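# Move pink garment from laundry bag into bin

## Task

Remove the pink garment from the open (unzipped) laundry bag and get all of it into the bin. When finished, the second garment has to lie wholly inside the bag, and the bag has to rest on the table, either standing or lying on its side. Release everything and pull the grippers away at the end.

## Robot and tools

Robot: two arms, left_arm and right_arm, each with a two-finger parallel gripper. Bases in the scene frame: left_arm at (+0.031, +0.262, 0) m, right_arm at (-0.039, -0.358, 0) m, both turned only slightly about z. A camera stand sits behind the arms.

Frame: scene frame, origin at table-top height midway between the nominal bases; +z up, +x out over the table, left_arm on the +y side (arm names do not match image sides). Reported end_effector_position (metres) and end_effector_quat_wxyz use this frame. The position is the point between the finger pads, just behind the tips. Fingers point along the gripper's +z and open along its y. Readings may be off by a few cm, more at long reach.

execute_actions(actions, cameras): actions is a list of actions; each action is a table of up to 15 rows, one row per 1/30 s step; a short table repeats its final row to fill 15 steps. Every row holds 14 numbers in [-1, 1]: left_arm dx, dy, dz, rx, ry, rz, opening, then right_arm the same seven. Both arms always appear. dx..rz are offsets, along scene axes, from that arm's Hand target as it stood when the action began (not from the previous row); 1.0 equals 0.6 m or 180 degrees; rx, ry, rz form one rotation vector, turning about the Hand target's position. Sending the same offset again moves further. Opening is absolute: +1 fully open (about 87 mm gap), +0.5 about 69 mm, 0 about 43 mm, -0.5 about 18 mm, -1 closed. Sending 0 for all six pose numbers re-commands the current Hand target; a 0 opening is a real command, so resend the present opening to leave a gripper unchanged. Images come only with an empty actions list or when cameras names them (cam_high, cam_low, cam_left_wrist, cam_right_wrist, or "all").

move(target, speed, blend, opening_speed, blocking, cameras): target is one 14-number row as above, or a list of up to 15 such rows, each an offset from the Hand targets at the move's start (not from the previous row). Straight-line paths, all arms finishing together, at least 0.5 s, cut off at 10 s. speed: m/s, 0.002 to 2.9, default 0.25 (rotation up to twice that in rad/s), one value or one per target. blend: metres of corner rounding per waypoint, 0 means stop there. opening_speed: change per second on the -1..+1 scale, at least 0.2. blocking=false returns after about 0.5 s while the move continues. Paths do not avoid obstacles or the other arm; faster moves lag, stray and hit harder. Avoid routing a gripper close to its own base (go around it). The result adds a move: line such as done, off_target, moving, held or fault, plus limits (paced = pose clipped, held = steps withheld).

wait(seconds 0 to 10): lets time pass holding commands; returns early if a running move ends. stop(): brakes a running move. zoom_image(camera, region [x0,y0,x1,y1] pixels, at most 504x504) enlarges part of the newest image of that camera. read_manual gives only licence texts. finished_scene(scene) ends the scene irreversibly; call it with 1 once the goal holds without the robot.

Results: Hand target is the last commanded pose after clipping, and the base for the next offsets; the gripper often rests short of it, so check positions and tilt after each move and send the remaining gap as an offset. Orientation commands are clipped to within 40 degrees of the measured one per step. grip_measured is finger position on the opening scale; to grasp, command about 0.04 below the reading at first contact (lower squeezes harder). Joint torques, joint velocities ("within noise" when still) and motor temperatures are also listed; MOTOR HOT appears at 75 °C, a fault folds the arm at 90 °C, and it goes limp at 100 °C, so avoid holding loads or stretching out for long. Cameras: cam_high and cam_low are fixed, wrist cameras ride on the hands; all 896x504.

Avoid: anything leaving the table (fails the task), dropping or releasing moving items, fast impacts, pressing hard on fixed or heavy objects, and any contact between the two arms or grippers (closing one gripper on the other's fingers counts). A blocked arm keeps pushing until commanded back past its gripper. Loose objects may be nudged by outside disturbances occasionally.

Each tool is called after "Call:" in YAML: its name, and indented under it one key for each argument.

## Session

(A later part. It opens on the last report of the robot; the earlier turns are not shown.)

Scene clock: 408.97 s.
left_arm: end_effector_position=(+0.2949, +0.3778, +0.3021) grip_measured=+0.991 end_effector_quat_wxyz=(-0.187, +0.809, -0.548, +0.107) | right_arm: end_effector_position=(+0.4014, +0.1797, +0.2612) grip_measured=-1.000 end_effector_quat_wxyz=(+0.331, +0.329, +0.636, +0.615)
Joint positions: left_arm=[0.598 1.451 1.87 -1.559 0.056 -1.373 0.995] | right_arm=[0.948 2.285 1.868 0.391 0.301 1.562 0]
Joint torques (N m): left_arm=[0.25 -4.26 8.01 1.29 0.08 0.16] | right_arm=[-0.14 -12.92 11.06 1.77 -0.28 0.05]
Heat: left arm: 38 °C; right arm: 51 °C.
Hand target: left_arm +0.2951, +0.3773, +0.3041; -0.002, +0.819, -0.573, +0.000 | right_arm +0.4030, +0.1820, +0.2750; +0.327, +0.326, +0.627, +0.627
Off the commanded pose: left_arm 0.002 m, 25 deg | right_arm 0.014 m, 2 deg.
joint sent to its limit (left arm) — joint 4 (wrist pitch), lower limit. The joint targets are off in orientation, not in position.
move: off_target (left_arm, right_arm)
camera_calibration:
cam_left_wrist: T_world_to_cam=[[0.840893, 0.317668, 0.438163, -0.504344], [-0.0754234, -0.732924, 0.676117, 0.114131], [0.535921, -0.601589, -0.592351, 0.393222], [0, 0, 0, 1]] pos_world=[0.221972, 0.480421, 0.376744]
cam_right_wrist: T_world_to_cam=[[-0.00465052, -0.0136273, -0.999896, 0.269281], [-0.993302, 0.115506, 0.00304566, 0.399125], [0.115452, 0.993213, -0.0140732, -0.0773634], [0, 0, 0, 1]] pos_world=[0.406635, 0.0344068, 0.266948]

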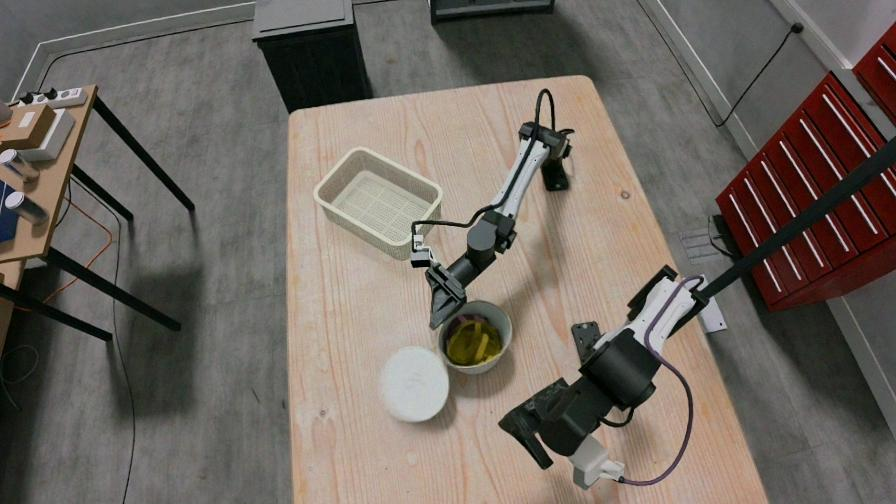

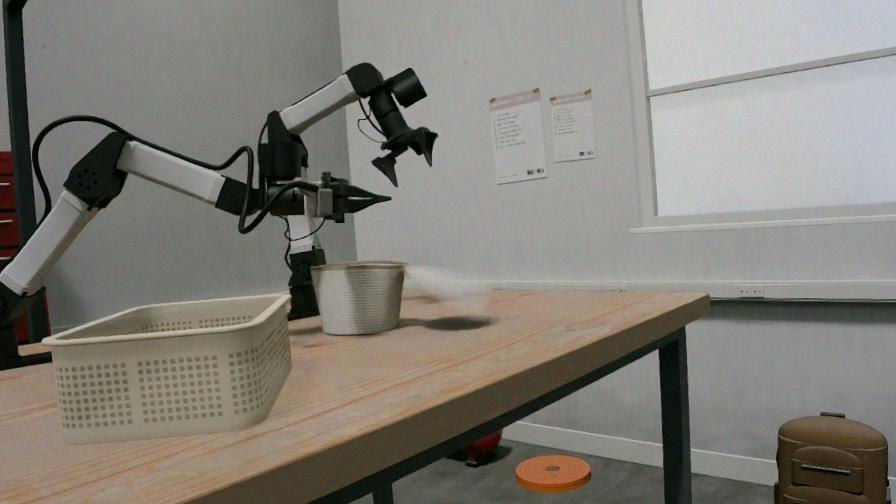

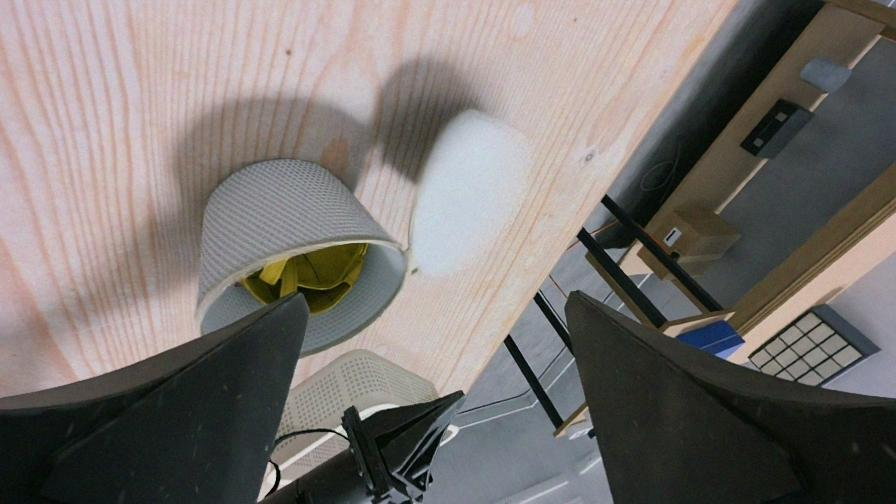

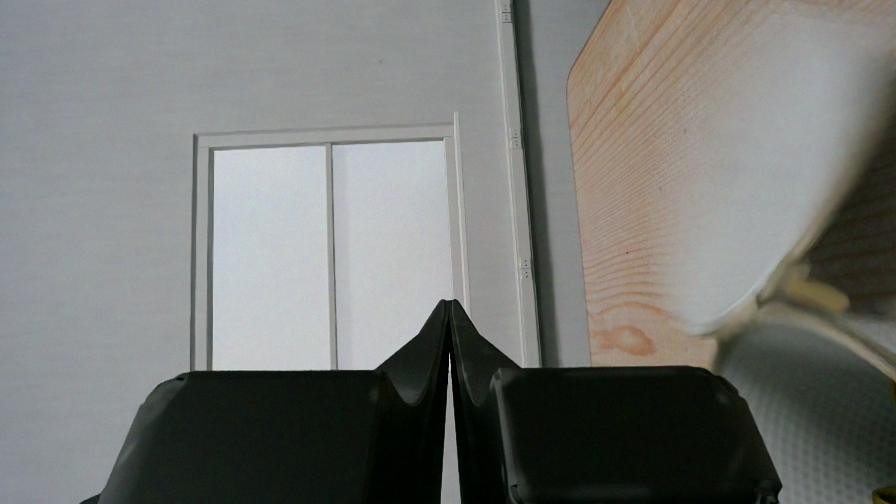

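Call:
wait:
  seconds: 0.5
  cameras: ["all"]

Call:
zoom_image:
  camera: "cam_high"
  region: [370, 260, 570, 440]

Call:
zoom_image:
  camera: "cam_left_wrist"
  region: [180, 100, 560, 400]

Scene clock: 412.80 s.
left_arm: end_effector_position=(+0.2949, +0.3778, +0.3021) grip_measured=+0.991 end_effector_quat_wxyz=(-0.187, +0.809, -0.548, +0.107) | right_arm: end_effector_position=(+0.4013, +0.1798, +0.2612) grip_measured=-1.000 end_effector_quat_wxyz=(+0.331, +0.328, +0.636, +0.615)
Joint positions: left_arm=[0.598 1.451 1.87 -1.559 0.056 -1.373 0.995] | right_arm=[0.948 2.285 1.868 0.391 0.301 1.562 0]
Joint torques (N m): left_arm=[0.25 -4.26 8.01 1.29 0.08 0.17] | right_arm=[-0.14 -12.9 11.06 1.78 -0.27 0.05]
Heat: left arm: 38 °C; right arm: 51 °C.
Hand target: left_arm +0.2951, +0.3773, +0.3041; -0.002, +0.819, -0.573, +0.000 | right_arm +0.4029, +0.1820, +0.2751; +0.327, +0.326, +0.627, +0.627
Tool commands: left_gripper/opening=+1.0 right_gripper/opening=-1.0
Off the commanded pose: left_arm 0.002 m, 25 deg | right_arm 0.014 m, 2 deg.
wait: 0.50 s; at rest from the start
camera_calibration:
cam_left_wrist: T_world_to_cam=[[0.840893, 0.317668, 0.438163, -0.504344], [-0.0754234, -0.732924, 0.676117, 0.114131], [0.535921, -0.601589, -0.592351, 0.393222], [0, 0, 0, 1]] pos_world=[0.221972, 0.480421, 0.376744]
cam_right_wrist: T_world_to_cam=[[-0.00487394, -0.0139074, -0.999891, 0.269281], [-0.993394, 0.11471, 0.00324678, 0.399124], [0.114652, 0.993302, -0.0143746, -0.0770612], [0, 0, 0, 1]] pos_world=[0.406635, 0.0345065, 0.266848]

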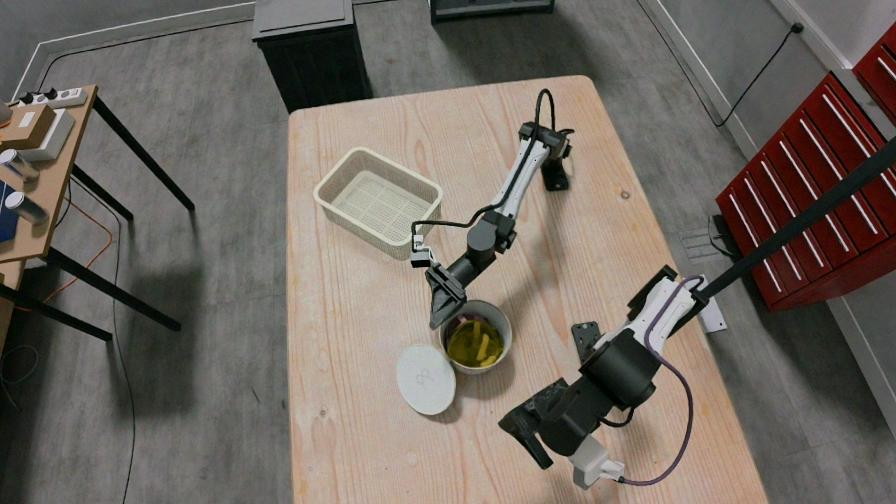

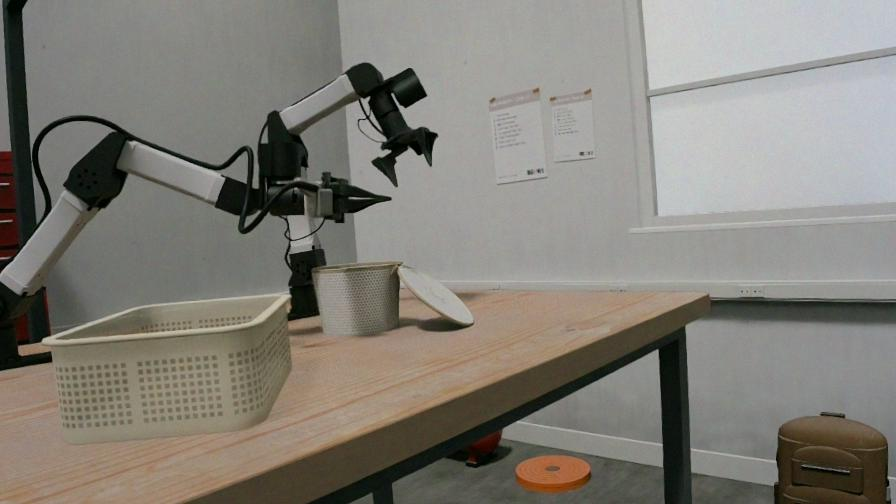

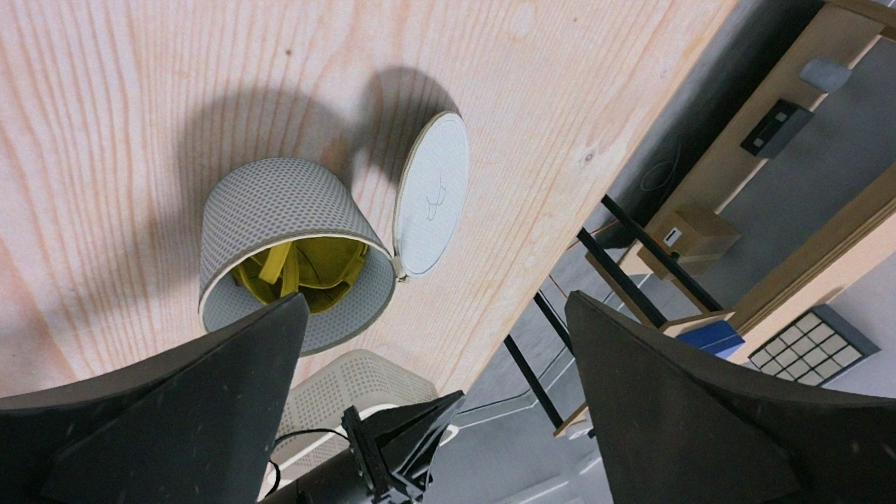

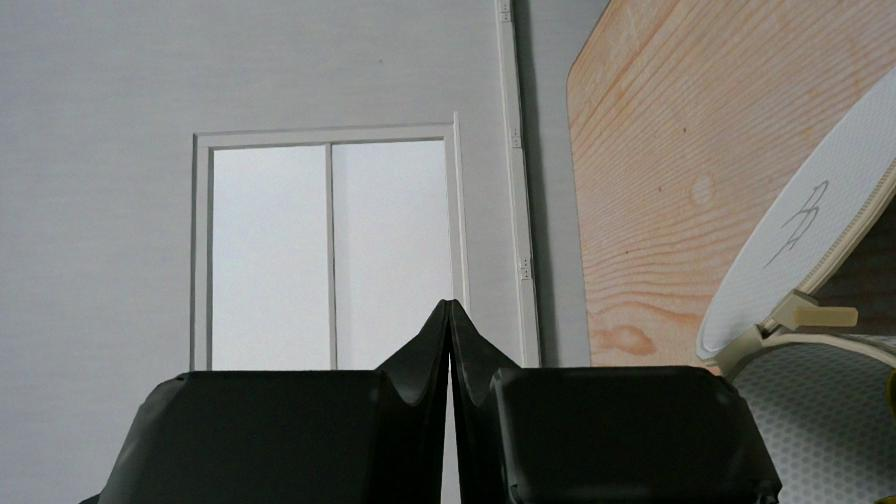

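Scaled by 2.520 from the camera's 896x504 image, which has a finer 1280x720 frame.

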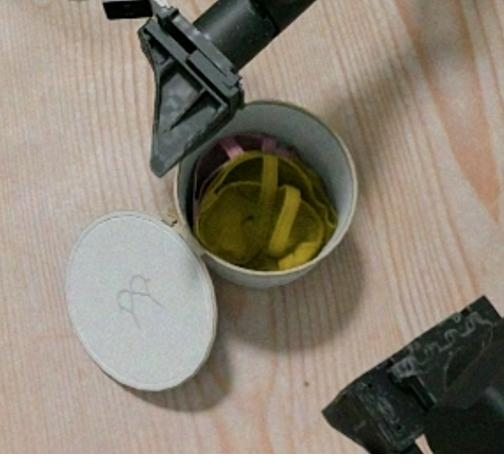

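Scaled by 1.326 from the camera's 896x504 image, which has a finer 1280x720 frame.

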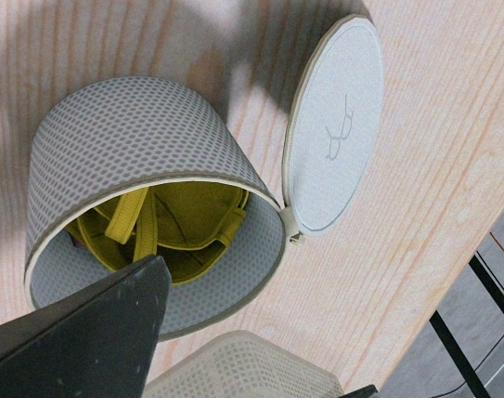

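Call:
move:
  target:
    - [0, 0, 0, 0, 0, 0, 1.0, -0.3382, -0.4702, 0.0417, -0.2809, -0.4162, 0.0958, -1.0]
    - [0.0082, -0.3372, 0.0432, 0.2642, -0.1834, -0.5666, 1.0, -0.3382, -0.4702, 0.0417, -0.2809, -0.4162, 0.0958, 1.0]
  speed: 0.35
  blend: [0.05, 0]
  cameras: ["all"]

Call:
zoom_image:
  camera: "cam_left_wrist"
  region: [260, 80, 600, 400]

Call:
zoom_image:
  camera: "cam_high"
  region: [400, 280, 540, 400]

Scene clock: 442.83 s.
left_arm: end_effector_position=(+0.3017, +0.1727, +0.3304) grip_measured=+0.991 end_effector_quat_wxyz=(+0.418, -0.005, +0.908, -0.006) | right_arm: end_effector_position=(+0.2018, -0.0987, +0.2931) grip_measured=+0.970 end_effector_quat_wxyz=(+0.632, -0.347, +0.547, +0.425)
Joint positions: left_arm=[-0.483 1.262 1.722 -1.227 -0.361 -0.348 0.995] | right_arm=[0.551 0.981 0.574 0.609 -0.643 0.148 0.985]
Joint torques (N m): left_arm=[-0.39 -4.97 5.22 2.2 -0.3 0.13] | right_arm=[-0.32 -3.02 8.64 1.61 -0.22 -0.09]
Heat: left arm: 38 °C; right arm: 53 °C.
Hand target: left_arm +0.3000, +0.1750, +0.3301; +0.422, +0.000, +0.907, +0.000 | right_arm +0.2001, -0.1001, +0.3000; +0.639, -0.354, +0.537, +0.423
Off the commanded pose: left_arm 0.003 m, 1 deg | right_arm 0.007 m, 2 deg.
move: done
camera_calibration:
cam_left_wrist: T_world_to_cam=[[-0.0180396, -0.999591, 0.0222009, 0.166639], [-0.999453, 0.0186437, 0.0273142, 0.308555], [-0.0277169, -0.021696, -0.99938, 0.487433], [0, 0, 0, 1]] pos_world=[0.324903, 0.171393, 0.475004]
cam_right_wrist: T_world_to_cam=[[0.923111, -0.38323, -0.0316288, -0.211191], [-0.267341, -0.580485, -0.769133, 0.244107], [0.276395, 0.718451, -0.638306, 0.345992], [0, 0, 0, 1]] pos_world=[0.164582, -0.187812, 0.401919]

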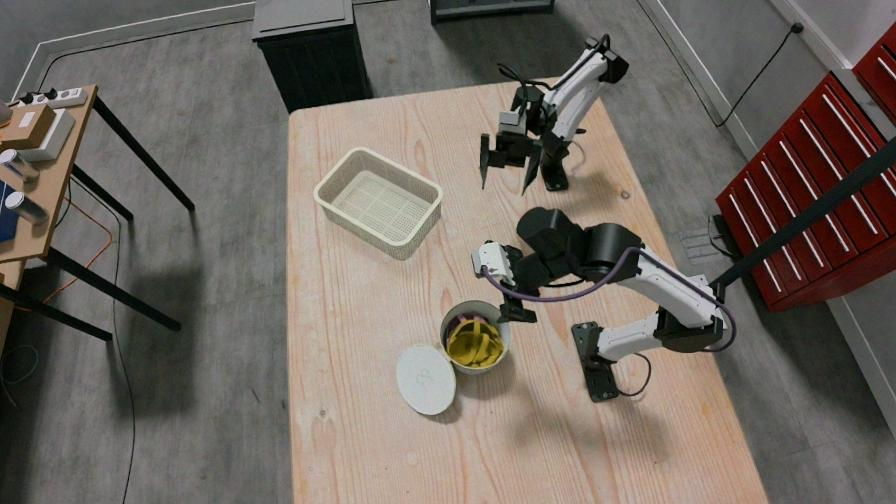

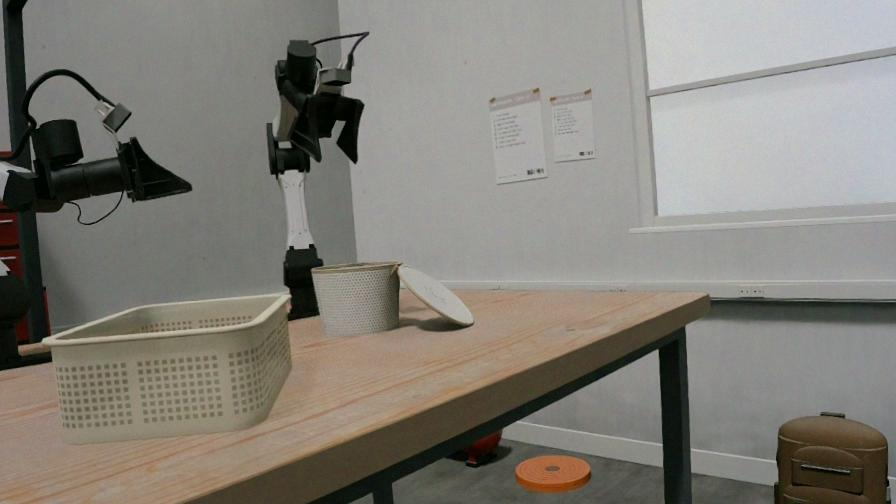

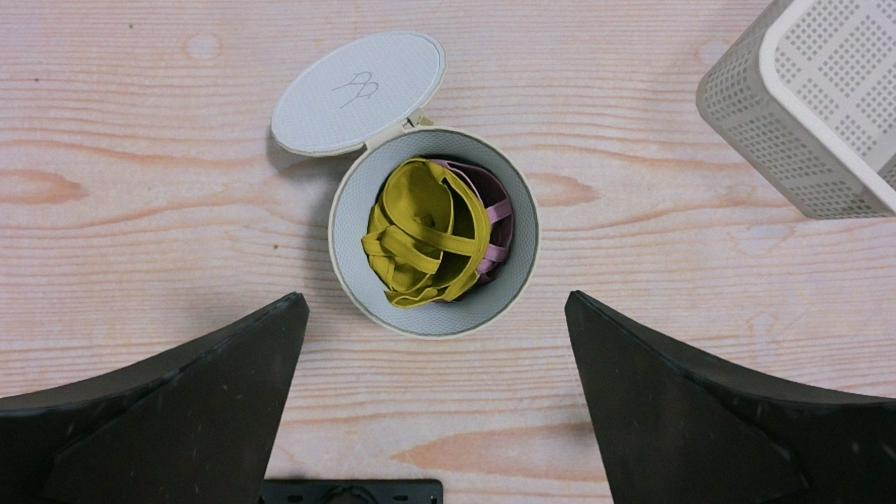

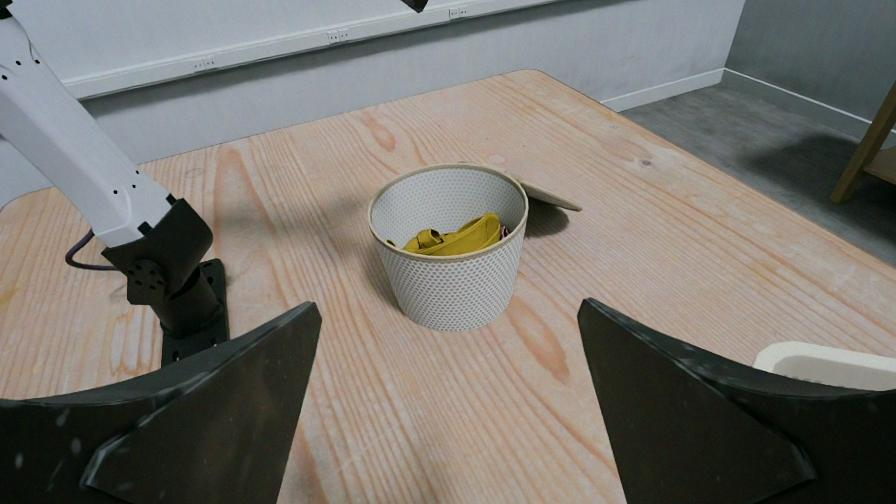

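Scaled by 1.482 from the camera's 896x504 image, which has a finer 1280x720 frame.

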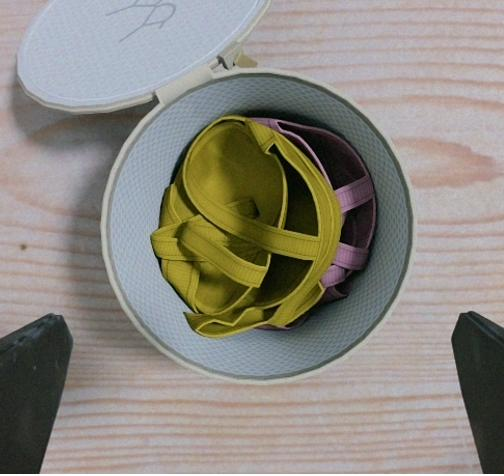

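Scaled by 3.600 from the camera's 896x504 image, which has a finer 1280x720 frame.

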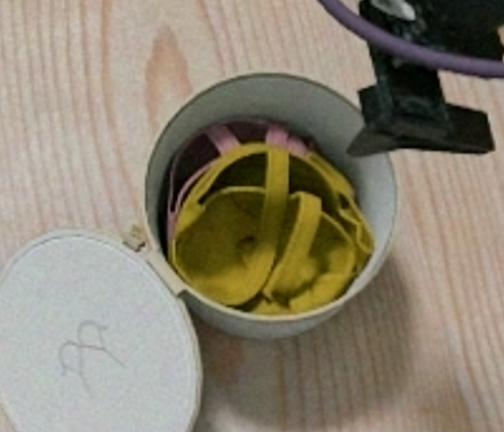

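Call:
zoom_image:
  camera: "cam_right_wrist"
  region: [350, 150, 550, 290]

Call:
zoom_image:
  camera: "cam_left_wrist"
  region: [400, 130, 560, 330]

Scaled by 2.520 from the camera's 896x504 image, which has a finer 1280x720 frame.

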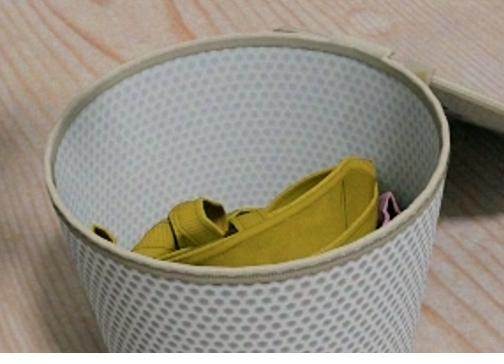

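Scaled by 2.520 from the camera's 896x504 image, which has a finer 1280x720 frame.

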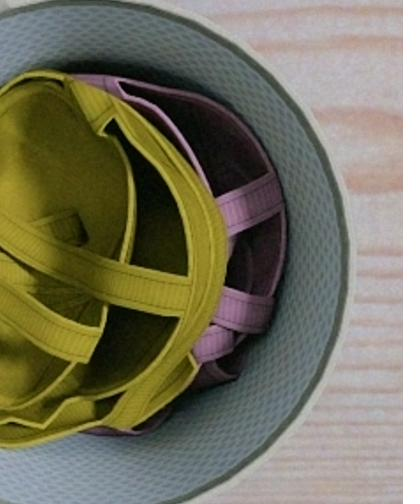

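Call:
move:
  target: [0.015, -0.0883, -0.3, -0.1350, 0.1928, 0.3719, 0.0, 0, 0, 0, 0, 0, 0, 1.0]
  speed: 0.3
  cameras: ["cam_high", "cam_left_wrist", "cam_right_wrist"]

Call:
zoom_image:
  camera: "cam_left_wrist"
  region: [250, 50, 650, 450]

Scene clock: 540.90 s.
left_arm: end_effector_position=(+0.3118, +0.1222, +0.1566) grip_measured=+0.000 end_effector_quat_wxyz=(+0.085, -0.564, +0.820, +0.043) | right_arm: end_effector_position=(+0.2018, -0.0987, +0.2931) grip_measured=+0.970 end_effector_quat_wxyz=(+0.632, -0.347, +0.547, +0.425)
Joint positions: left_arm=[-0.43 1.714 1.617 -1.461 -0.191 -1.643 0.5] | right_arm=[0.551 0.981 0.574 0.609 -0.643 0.148 0.985]
Joint torques (N m): left_arm=[0.39 -7.68 5.53 0.39 -0.06 -0.15] | right_arm=[-0.32 -3.02 8.64 1.6 -0.22 -0.09]
Motor temperatures (°C): left_arm=[22 28 33 44 24 23 23] | right_arm=[23 35 50 45 25 26 23]
Heat: left arm: 44 °C; right arm: 50 °C.
Hand target: left_arm +0.3089, +0.1221, +0.1499; +0.072, -0.571, +0.816, +0.050 | right_arm +0.2001, -0.1001, +0.3000; +0.639, -0.354, +0.537, +0.423
Off the commanded pose: left_arm 0.007 m, 2 deg | right_arm 0.007 m, 2 deg.
move: done
camera_calibration:
cam_left_wrist: T_world_to_cam=[[0.927327, -0.371418, 0.0459765, -0.255042], [-0.311596, -0.698182, 0.644553, 0.10083], [-0.207299, -0.612038, -0.763176, 0.4041], [0, 0, 0, 1]] pos_world=[0.351695, 0.222995, 0.255135]
cam_right_wrist: T_world_to_cam=[[0.923111, -0.38323, -0.0316288, -0.211191], [-0.267341, -0.580485, -0.769133, 0.244107], [0.276395, 0.718451, -0.638306, 0.345992], [0, 0, 0, 1]] pos_world=[0.164582, -0.187812, 0.401919]
Images, in order (width x height): cam_high 896x504, cam_left_wrist 896x504, cam_right_wrist 896x504.

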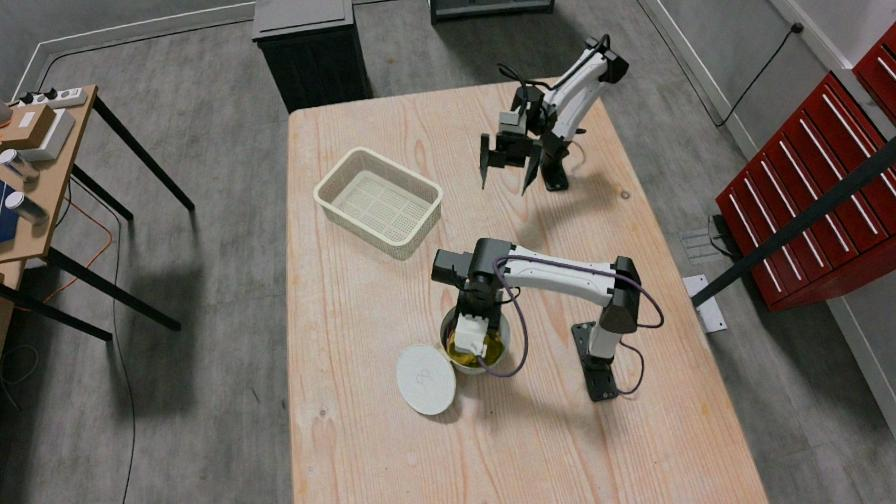

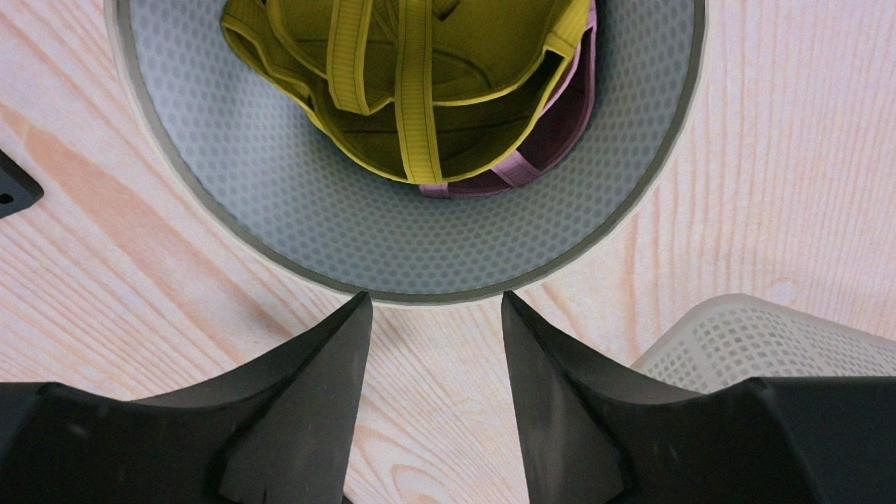

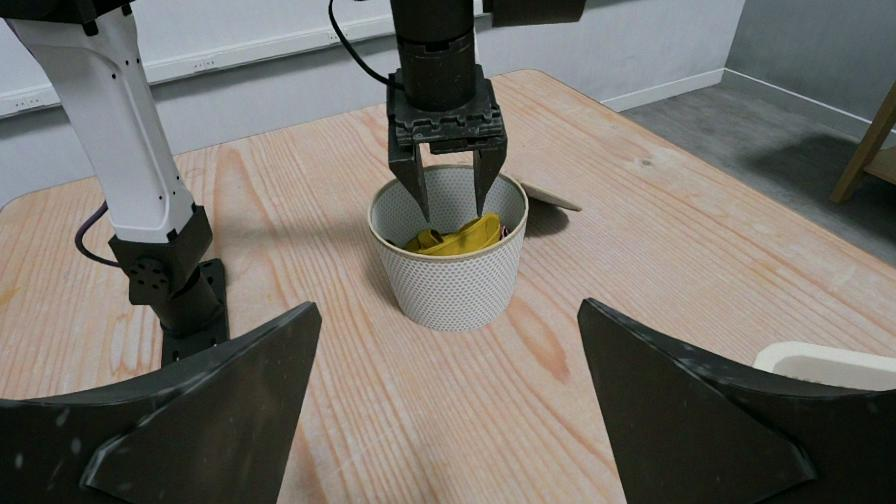

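Scaled by 1.260 from the camera's 896x504 image, which has a finer 1280x720 frame.

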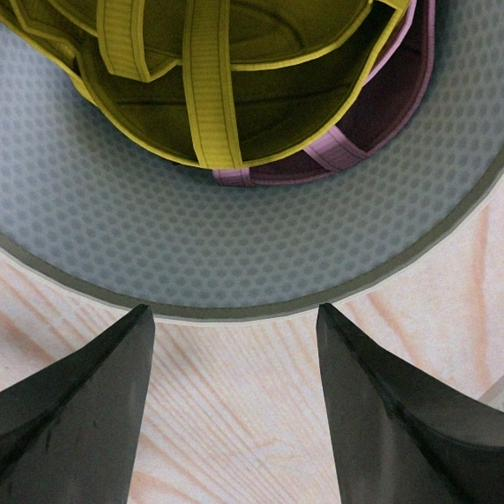

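Call:
move:
  target: [0.0643, -0.0135, -0.0848, 0, 0, 0.0833, -0.26, 0, 0, 0, 0, 0, 0, 1.0]
  speed: 0.12
  cameras: ["cam_left_wrist", "cam_right_wrist"]

Call:
zoom_image:
  camera: "cam_left_wrist"
  region: [250, 50, 650, 400]

Call:
zoom_image:
  camera: "cam_right_wrist"
  region: [350, 120, 550, 290]

Scene clock: 560.27 s.
left_arm: end_effector_position=(+0.3471, +0.1150, +0.1076) grip_measured=-0.260 end_effector_quat_wxyz=(+0.074, -0.666, +0.740, +0.056) | right_arm: end_effector_position=(+0.2018, -0.0987, +0.2931) grip_measured=+0.970 end_effector_quat_wxyz=(+0.632, -0.347, +0.547, +0.425)
Joint positions: left_arm=[-0.407 1.855 1.594 -1.352 -0.182 -1.883 0.37] | right_arm=[0.551 0.981 0.574 0.609 -0.643 0.148 0.985]
Joint torques (N m): left_arm=[0.5 -8.7 5.55 0.44 -0.02 -0.13] | right_arm=[-0.32 -3.02 8.62 1.61 -0.22 -0.09]
Heat: left arm: 40 °C; right arm: 50 °C.
Hand target: left_arm +0.3477, +0.1140, +0.0991; +0.065, -0.673, +0.735, +0.059 | right_arm +0.2001, -0.1001, +0.3000; +0.639, -0.354, +0.537, +0.423
Off the commanded pose: left_arm 0.009 m, 2 deg | right_arm 0.007 m, 2 deg.
move: done
camera_calibration:
cam_left_wrist: T_world_to_cam=[[0.992052, -0.120564, 0.0360216, -0.338375], [-0.115062, -0.753321, 0.647509, 0.076128], [-0.0509304, -0.646508, -0.761206, 0.31914], [0, 0, 0, 1]] pos_world=[0.360699, 0.222879, 0.205826]
cam_right_wrist: T_world_to_cam=[[0.923111, -0.38323, -0.0316288, -0.211191], [-0.267341, -0.580485, -0.769133, 0.244107], [0.276395, 0.718451, -0.638306, 0.345992], [0, 0, 0, 1]] pos_world=[0.164582, -0.187812, 0.401919]
Images, in order (width x height): cam_left_wrist 896x504, cam_right_wrist 896x504.

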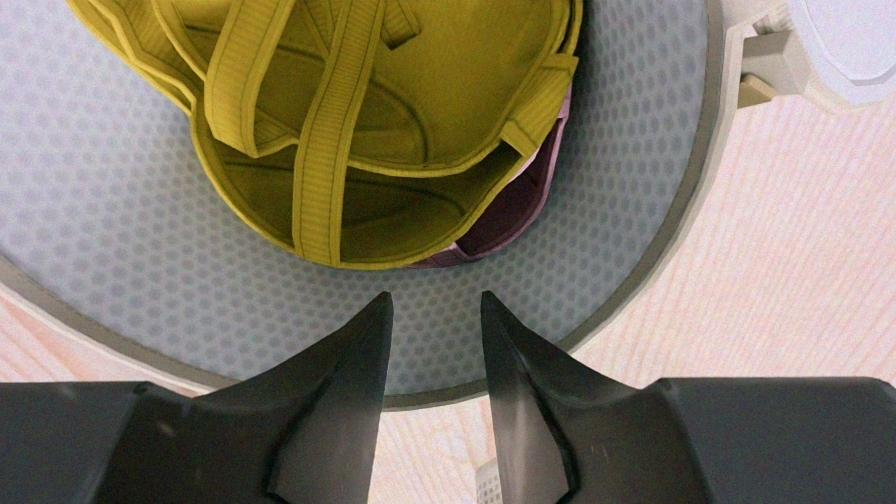

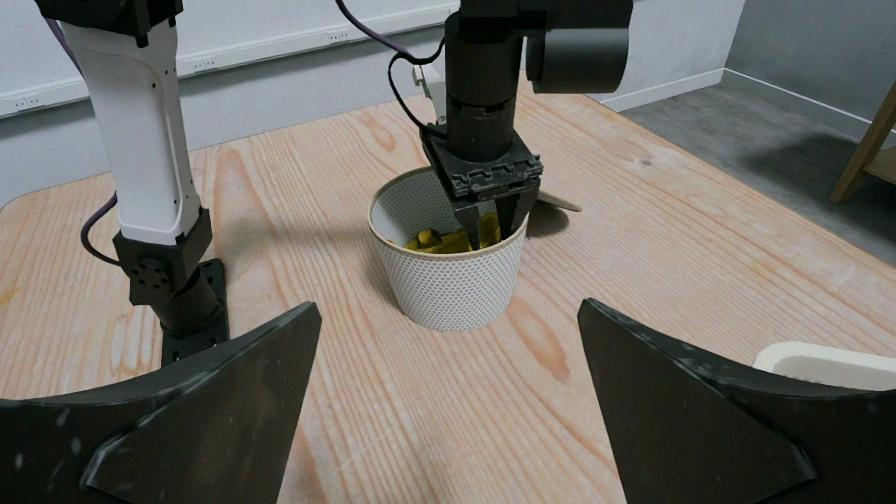

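Scaled by 1.260 from the camera's 896x504 image, which has a finer 1280x720 frame.

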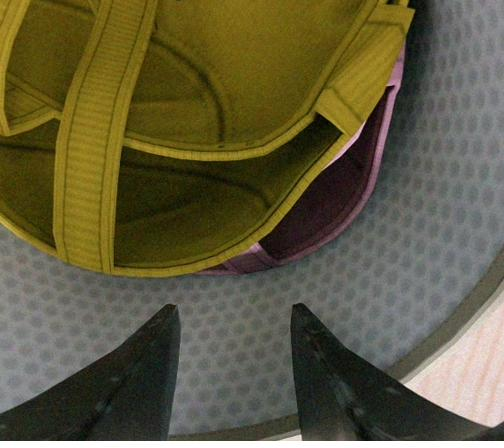

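Scaled by 2.520 from the camera's 896x504 image, which has a finer 1280x720 frame.

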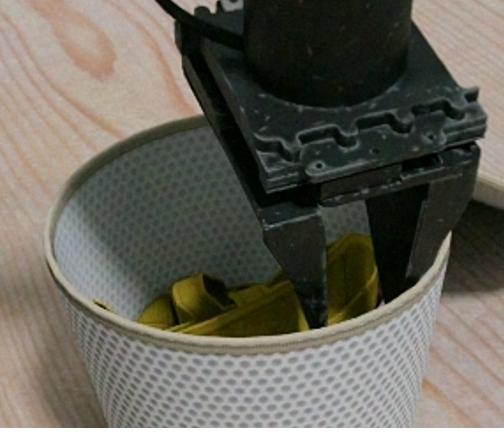

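Call:
move:
  target:
    - [0, 0, 0.0583, 0, 0, 0, -0.26, 0, 0, 0, 0, 0, 0, 1.0]
    - [-0.0485, 0.0583, 0.0515, 0, 0, -0.0556, -0.05, 0, 0, 0, 0, 0, 0, 1.0]
  speed: 0.15
  blend: [0.02, 0]
  cameras: ["cam_left_wrist", "cam_right_wrist"]

Scene clock: 627.33 s.
left_arm: end_effector_position=(+0.3195, +0.1482, +0.1274) grip_measured=-0.050 end_effector_quat_wxyz=(+0.067, -0.608, +0.788, +0.063) | right_arm: end_effector_position=(+0.2018, -0.0987, +0.2931) grip_measured=+0.970 end_effector_quat_wxyz=(+0.632, -0.347, +0.547, +0.425)
Joint positions: left_arm=[-0.339 1.732 1.521 -1.394 -0.181 -1.664 0.475] | right_arm=[0.551 0.981 0.574 0.609 -0.643 0.148 0.985]
Joint torques (N m): left_arm=[0.39 -11.03 5.44 0.47 -0.13 0.12] | right_arm=[-0.32 -3 8.62 1.61 -0.22 -0.09]
Motor temperatures (°C): left_arm=[22 35 33 36 24 23 23] | right_arm=[22 33 51 45 25 26 23]
Heat: left arm: 36 °C; right arm: 51 °C.
Hand target: left_arm +0.3185, +0.1489, +0.1300; +0.070, -0.606, +0.791, +0.053 | right_arm +0.2001, -0.1001, +0.3000; +0.639, -0.354, +0.537, +0.423
Off the commanded pose: left_arm 0.003 m, 1 deg | right_arm 0.007 m, 2 deg.
move: done; blend cut to 0.0174 m at target 1
camera_calibration:
cam_left_wrist: T_world_to_cam=[[0.964359, -0.264578, 0.00327601, -0.27332], [-0.203025, -0.731952, 0.650406, 0.10976], [-0.169685, -0.62789, -0.75958, 0.389167], [0, 0, 0, 1]] pos_world=[0.351899, 0.252378, 0.22511]
cam_right_wrist: T_world_to_cam=[[0.923111, -0.38323, -0.0316288, -0.211191], [-0.267341, -0.580485, -0.769133, 0.244107], [0.276395, 0.718451, -0.638306, 0.345992], [0, 0, 0, 1]] pos_world=[0.164582, -0.187812, 0.401919]
Images, in order (width x height): cam_left_wrist 896x504, cam_right_wrist 896x504.

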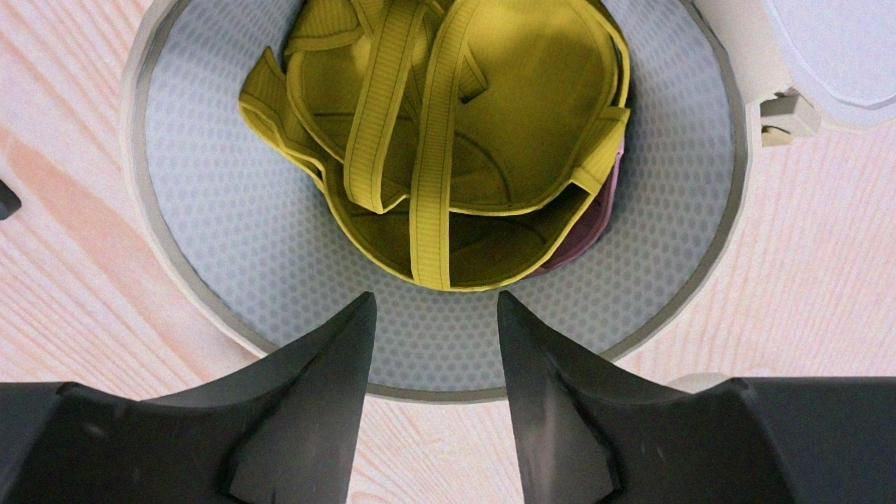

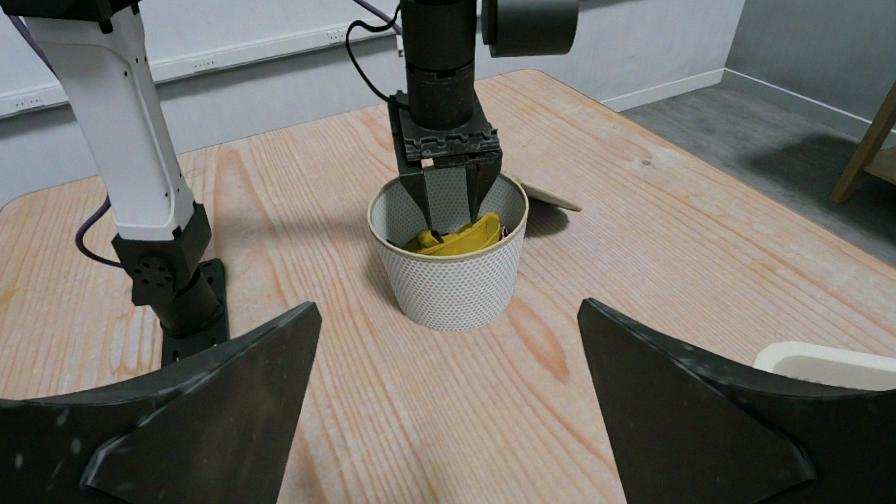

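Call:
move:
  target:
    - [0, 0, -0.0623, 0, 0, 0, -0.05, 0, 0, 0, 0, 0, 0, 1.0]
    - [0, 0, -0.0623, 0, 0, 0, -1.0, 0, 0, 0, 0, 0, 0, 1.0]
  speed: 0.12
  opening_speed: 1.5
  cameras: ["cam_left_wrist", "cam_right_wrist", "cam_high"]

Scene clock: 638.73 s.
left_arm: end_effector_position=(+0.3193, +0.1483, +0.0923) grip_measured=-0.953 end_effector_quat_wxyz=(+0.069, -0.609, +0.788, +0.059) | right_arm: end_effector_position=(+0.2018, -0.0987, +0.2931) grip_measured=+0.970 end_effector_quat_wxyz=(+0.632, -0.347, +0.547, +0.425)
Joint positions: left_arm=[-0.339 1.729 1.379 -1.246 -0.181 -1.664 0.023] | right_arm=[0.551 0.981 0.574 0.609 -0.643 0.148 0.985]
Joint torques (N m): left_arm=[0.42 -10.19 5.48 0.49 -0.12 0.12] | right_arm=[-0.31 -3 8.62 1.61 -0.22 -0.09]
Heat: left arm: 36 °C; right arm: 51 °C.
Hand target: left_arm +0.3184, +0.1489, +0.0926; +0.069, -0.606, +0.791, +0.053 | right_arm +0.2001, -0.1001, +0.3000; +0.639, -0.354, +0.537, +0.423
Off the commanded pose: left_arm 0.001 m, 1 deg | right_arm 0.007 m, 2 deg.
move: done
camera_calibration:
cam_left_wrist: T_world_to_cam=[[0.964204, -0.264926, 0.0111414, -0.273693], [-0.208132, -0.730128, 0.650841, 0.133896], [-0.16429, -0.629862, -0.759132, 0.361079], [0, 0, 0, 1]] pos_world=[0.351086, 0.252683, 0.190012]
cam_right_wrist: T_world_to_cam=[[0.923111, -0.38323, -0.0316288, -0.211191], [-0.267341, -0.580485, -0.769133, 0.244107], [0.276395, 0.718451, -0.638306, 0.345992], [0, 0, 0, 1]] pos_world=[0.164582, -0.187812, 0.401919]
Images, in order (width x height): cam_high 896x504, cam_left_wrist 896x504, cam_right_wrist 896x504.

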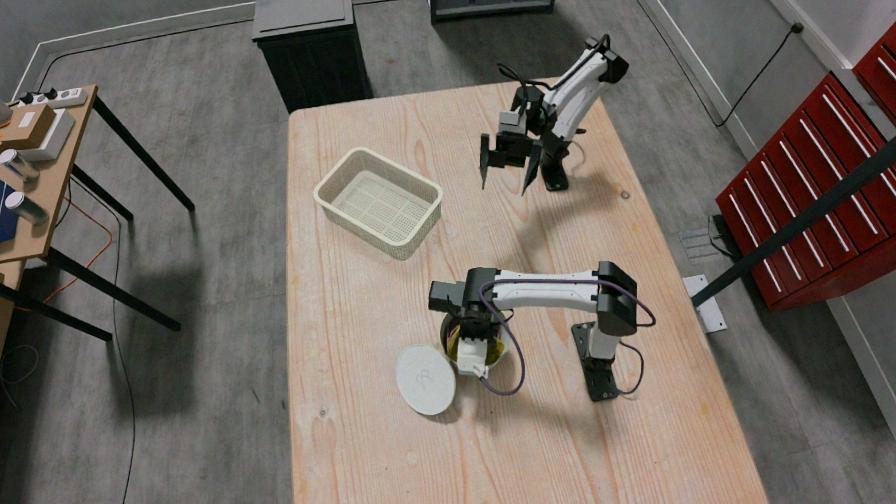

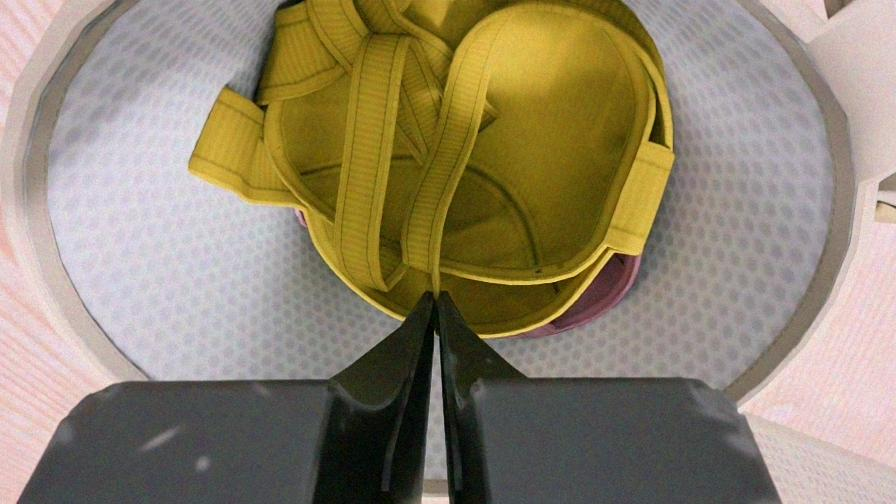

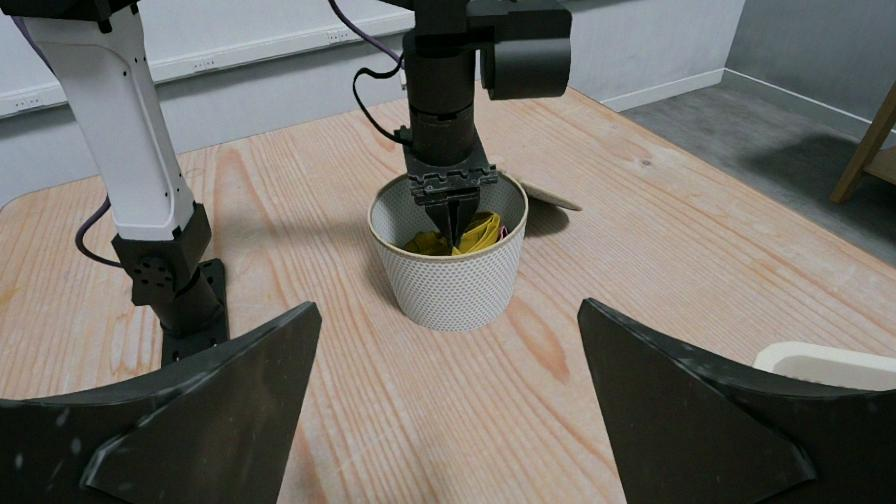

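Call:
move:
  target: [0, 0, 0.15, 0, 0, 0, -1.0, 0, 0, 0, 0, 0, 0, 1.0]
  speed: 0.1
  cameras: ["all"]

Scene clock: 642.60 s.
left_arm: end_effector_position=(+0.3192, +0.1483, +0.1753) grip_measured=-0.953 end_effector_quat_wxyz=(+0.074, -0.608, +0.789, +0.052) | right_arm: end_effector_position=(+0.2018, -0.0987, +0.2931) grip_measured=+0.970 end_effector_quat_wxyz=(+0.632, -0.347, +0.547, +0.425)
Joint positions: left_arm=[-0.339 1.729 1.709 -1.559 -0.181 -1.66 0.023] | right_arm=[0.551 0.981 0.574 0.609 -0.643 0.148 0.985]
Joint torques (N m): left_arm=[0.55 -9.57 8.47 0.19 -0.1 0.13] | right_arm=[-0.32 -3 8.62 1.6 -0.22 -0.09]
Heat: left arm: 36 °C; right arm: 51 °C.
Hand target: left_arm +0.3184, +0.1489, +0.1826; +0.069, -0.606, +0.791, +0.053 | right_arm +0.2001, -0.1001, +0.3000; +0.639, -0.354, +0.537, +0.423
Off the commanded pose: left_arm 0.007 m, 1 deg | right_arm 0.007 m, 2 deg.
joint sent to its limit (left arm) — joint 4 (wrist pitch), lower limit. The joint targets still meet the commanded pose.
move: done
camera_calibration:
cam_left_wrist: T_world_to_cam=[[0.962872, -0.268428, 0.0286912, -0.27664], [-0.221633, -0.725356, 0.651719, 0.0833735], [-0.154128, -0.633881, -0.757917, 0.421172], [0, 0, 0, 1]] pos_world=[0.349762, 0.253191, 0.272815]
cam_right_wrist: T_world_to_cam=[[0.923111, -0.38323, -0.0316288, -0.211191], [-0.267341, -0.580485, -0.769133, 0.244107], [0.276395, 0.718451, -0.638306, 0.345992], [0, 0, 0, 1]] pos_world=[0.164582, -0.187812, 0.401919]

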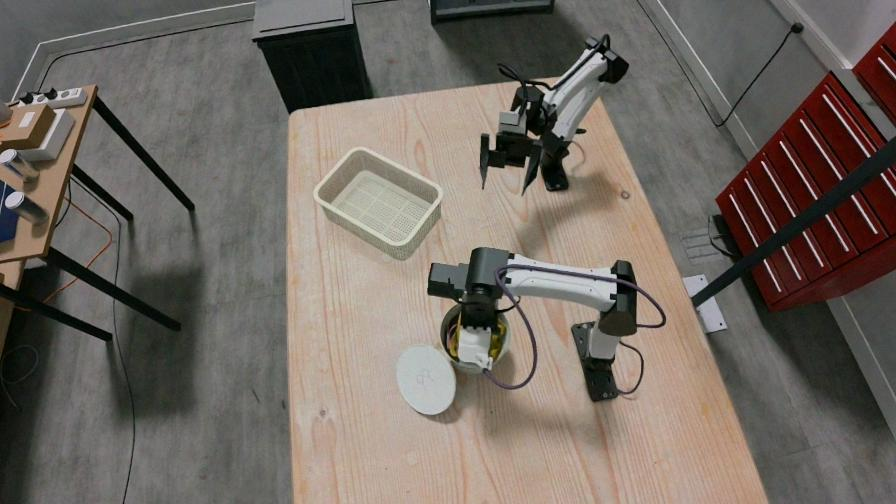

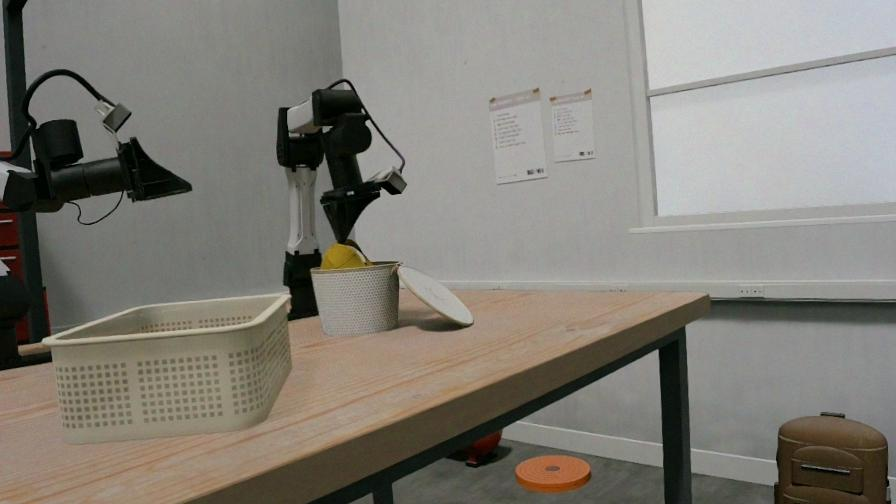

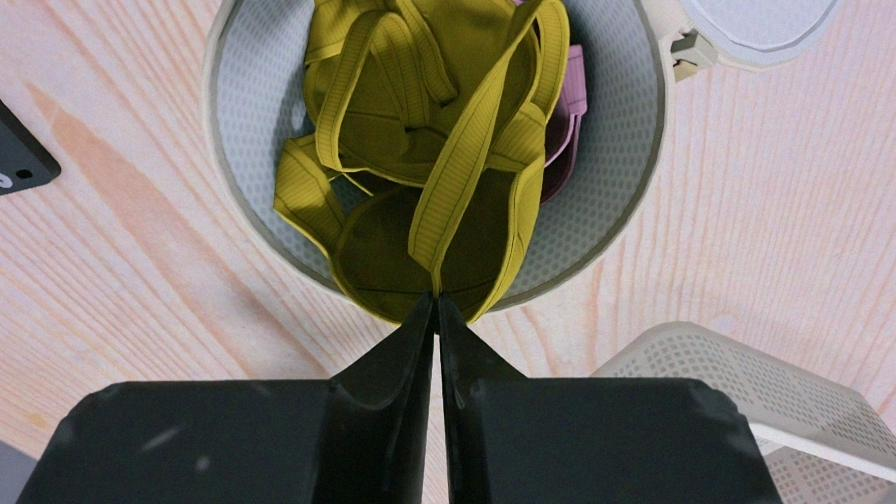

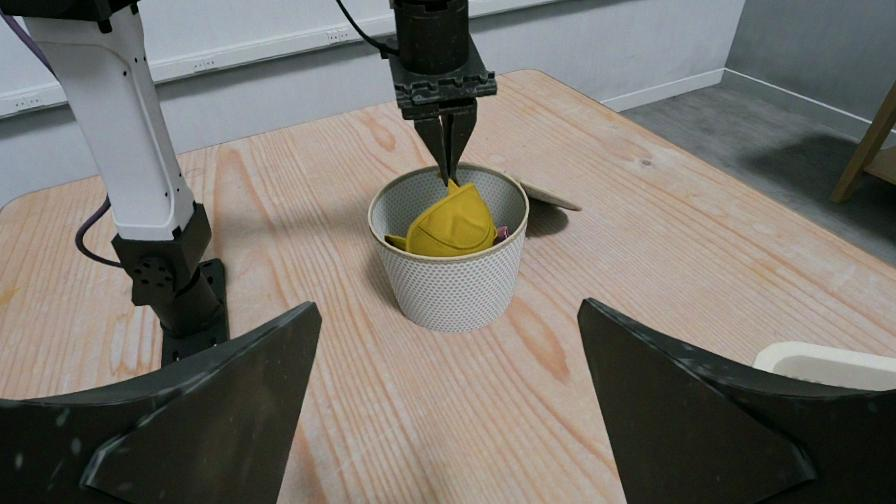

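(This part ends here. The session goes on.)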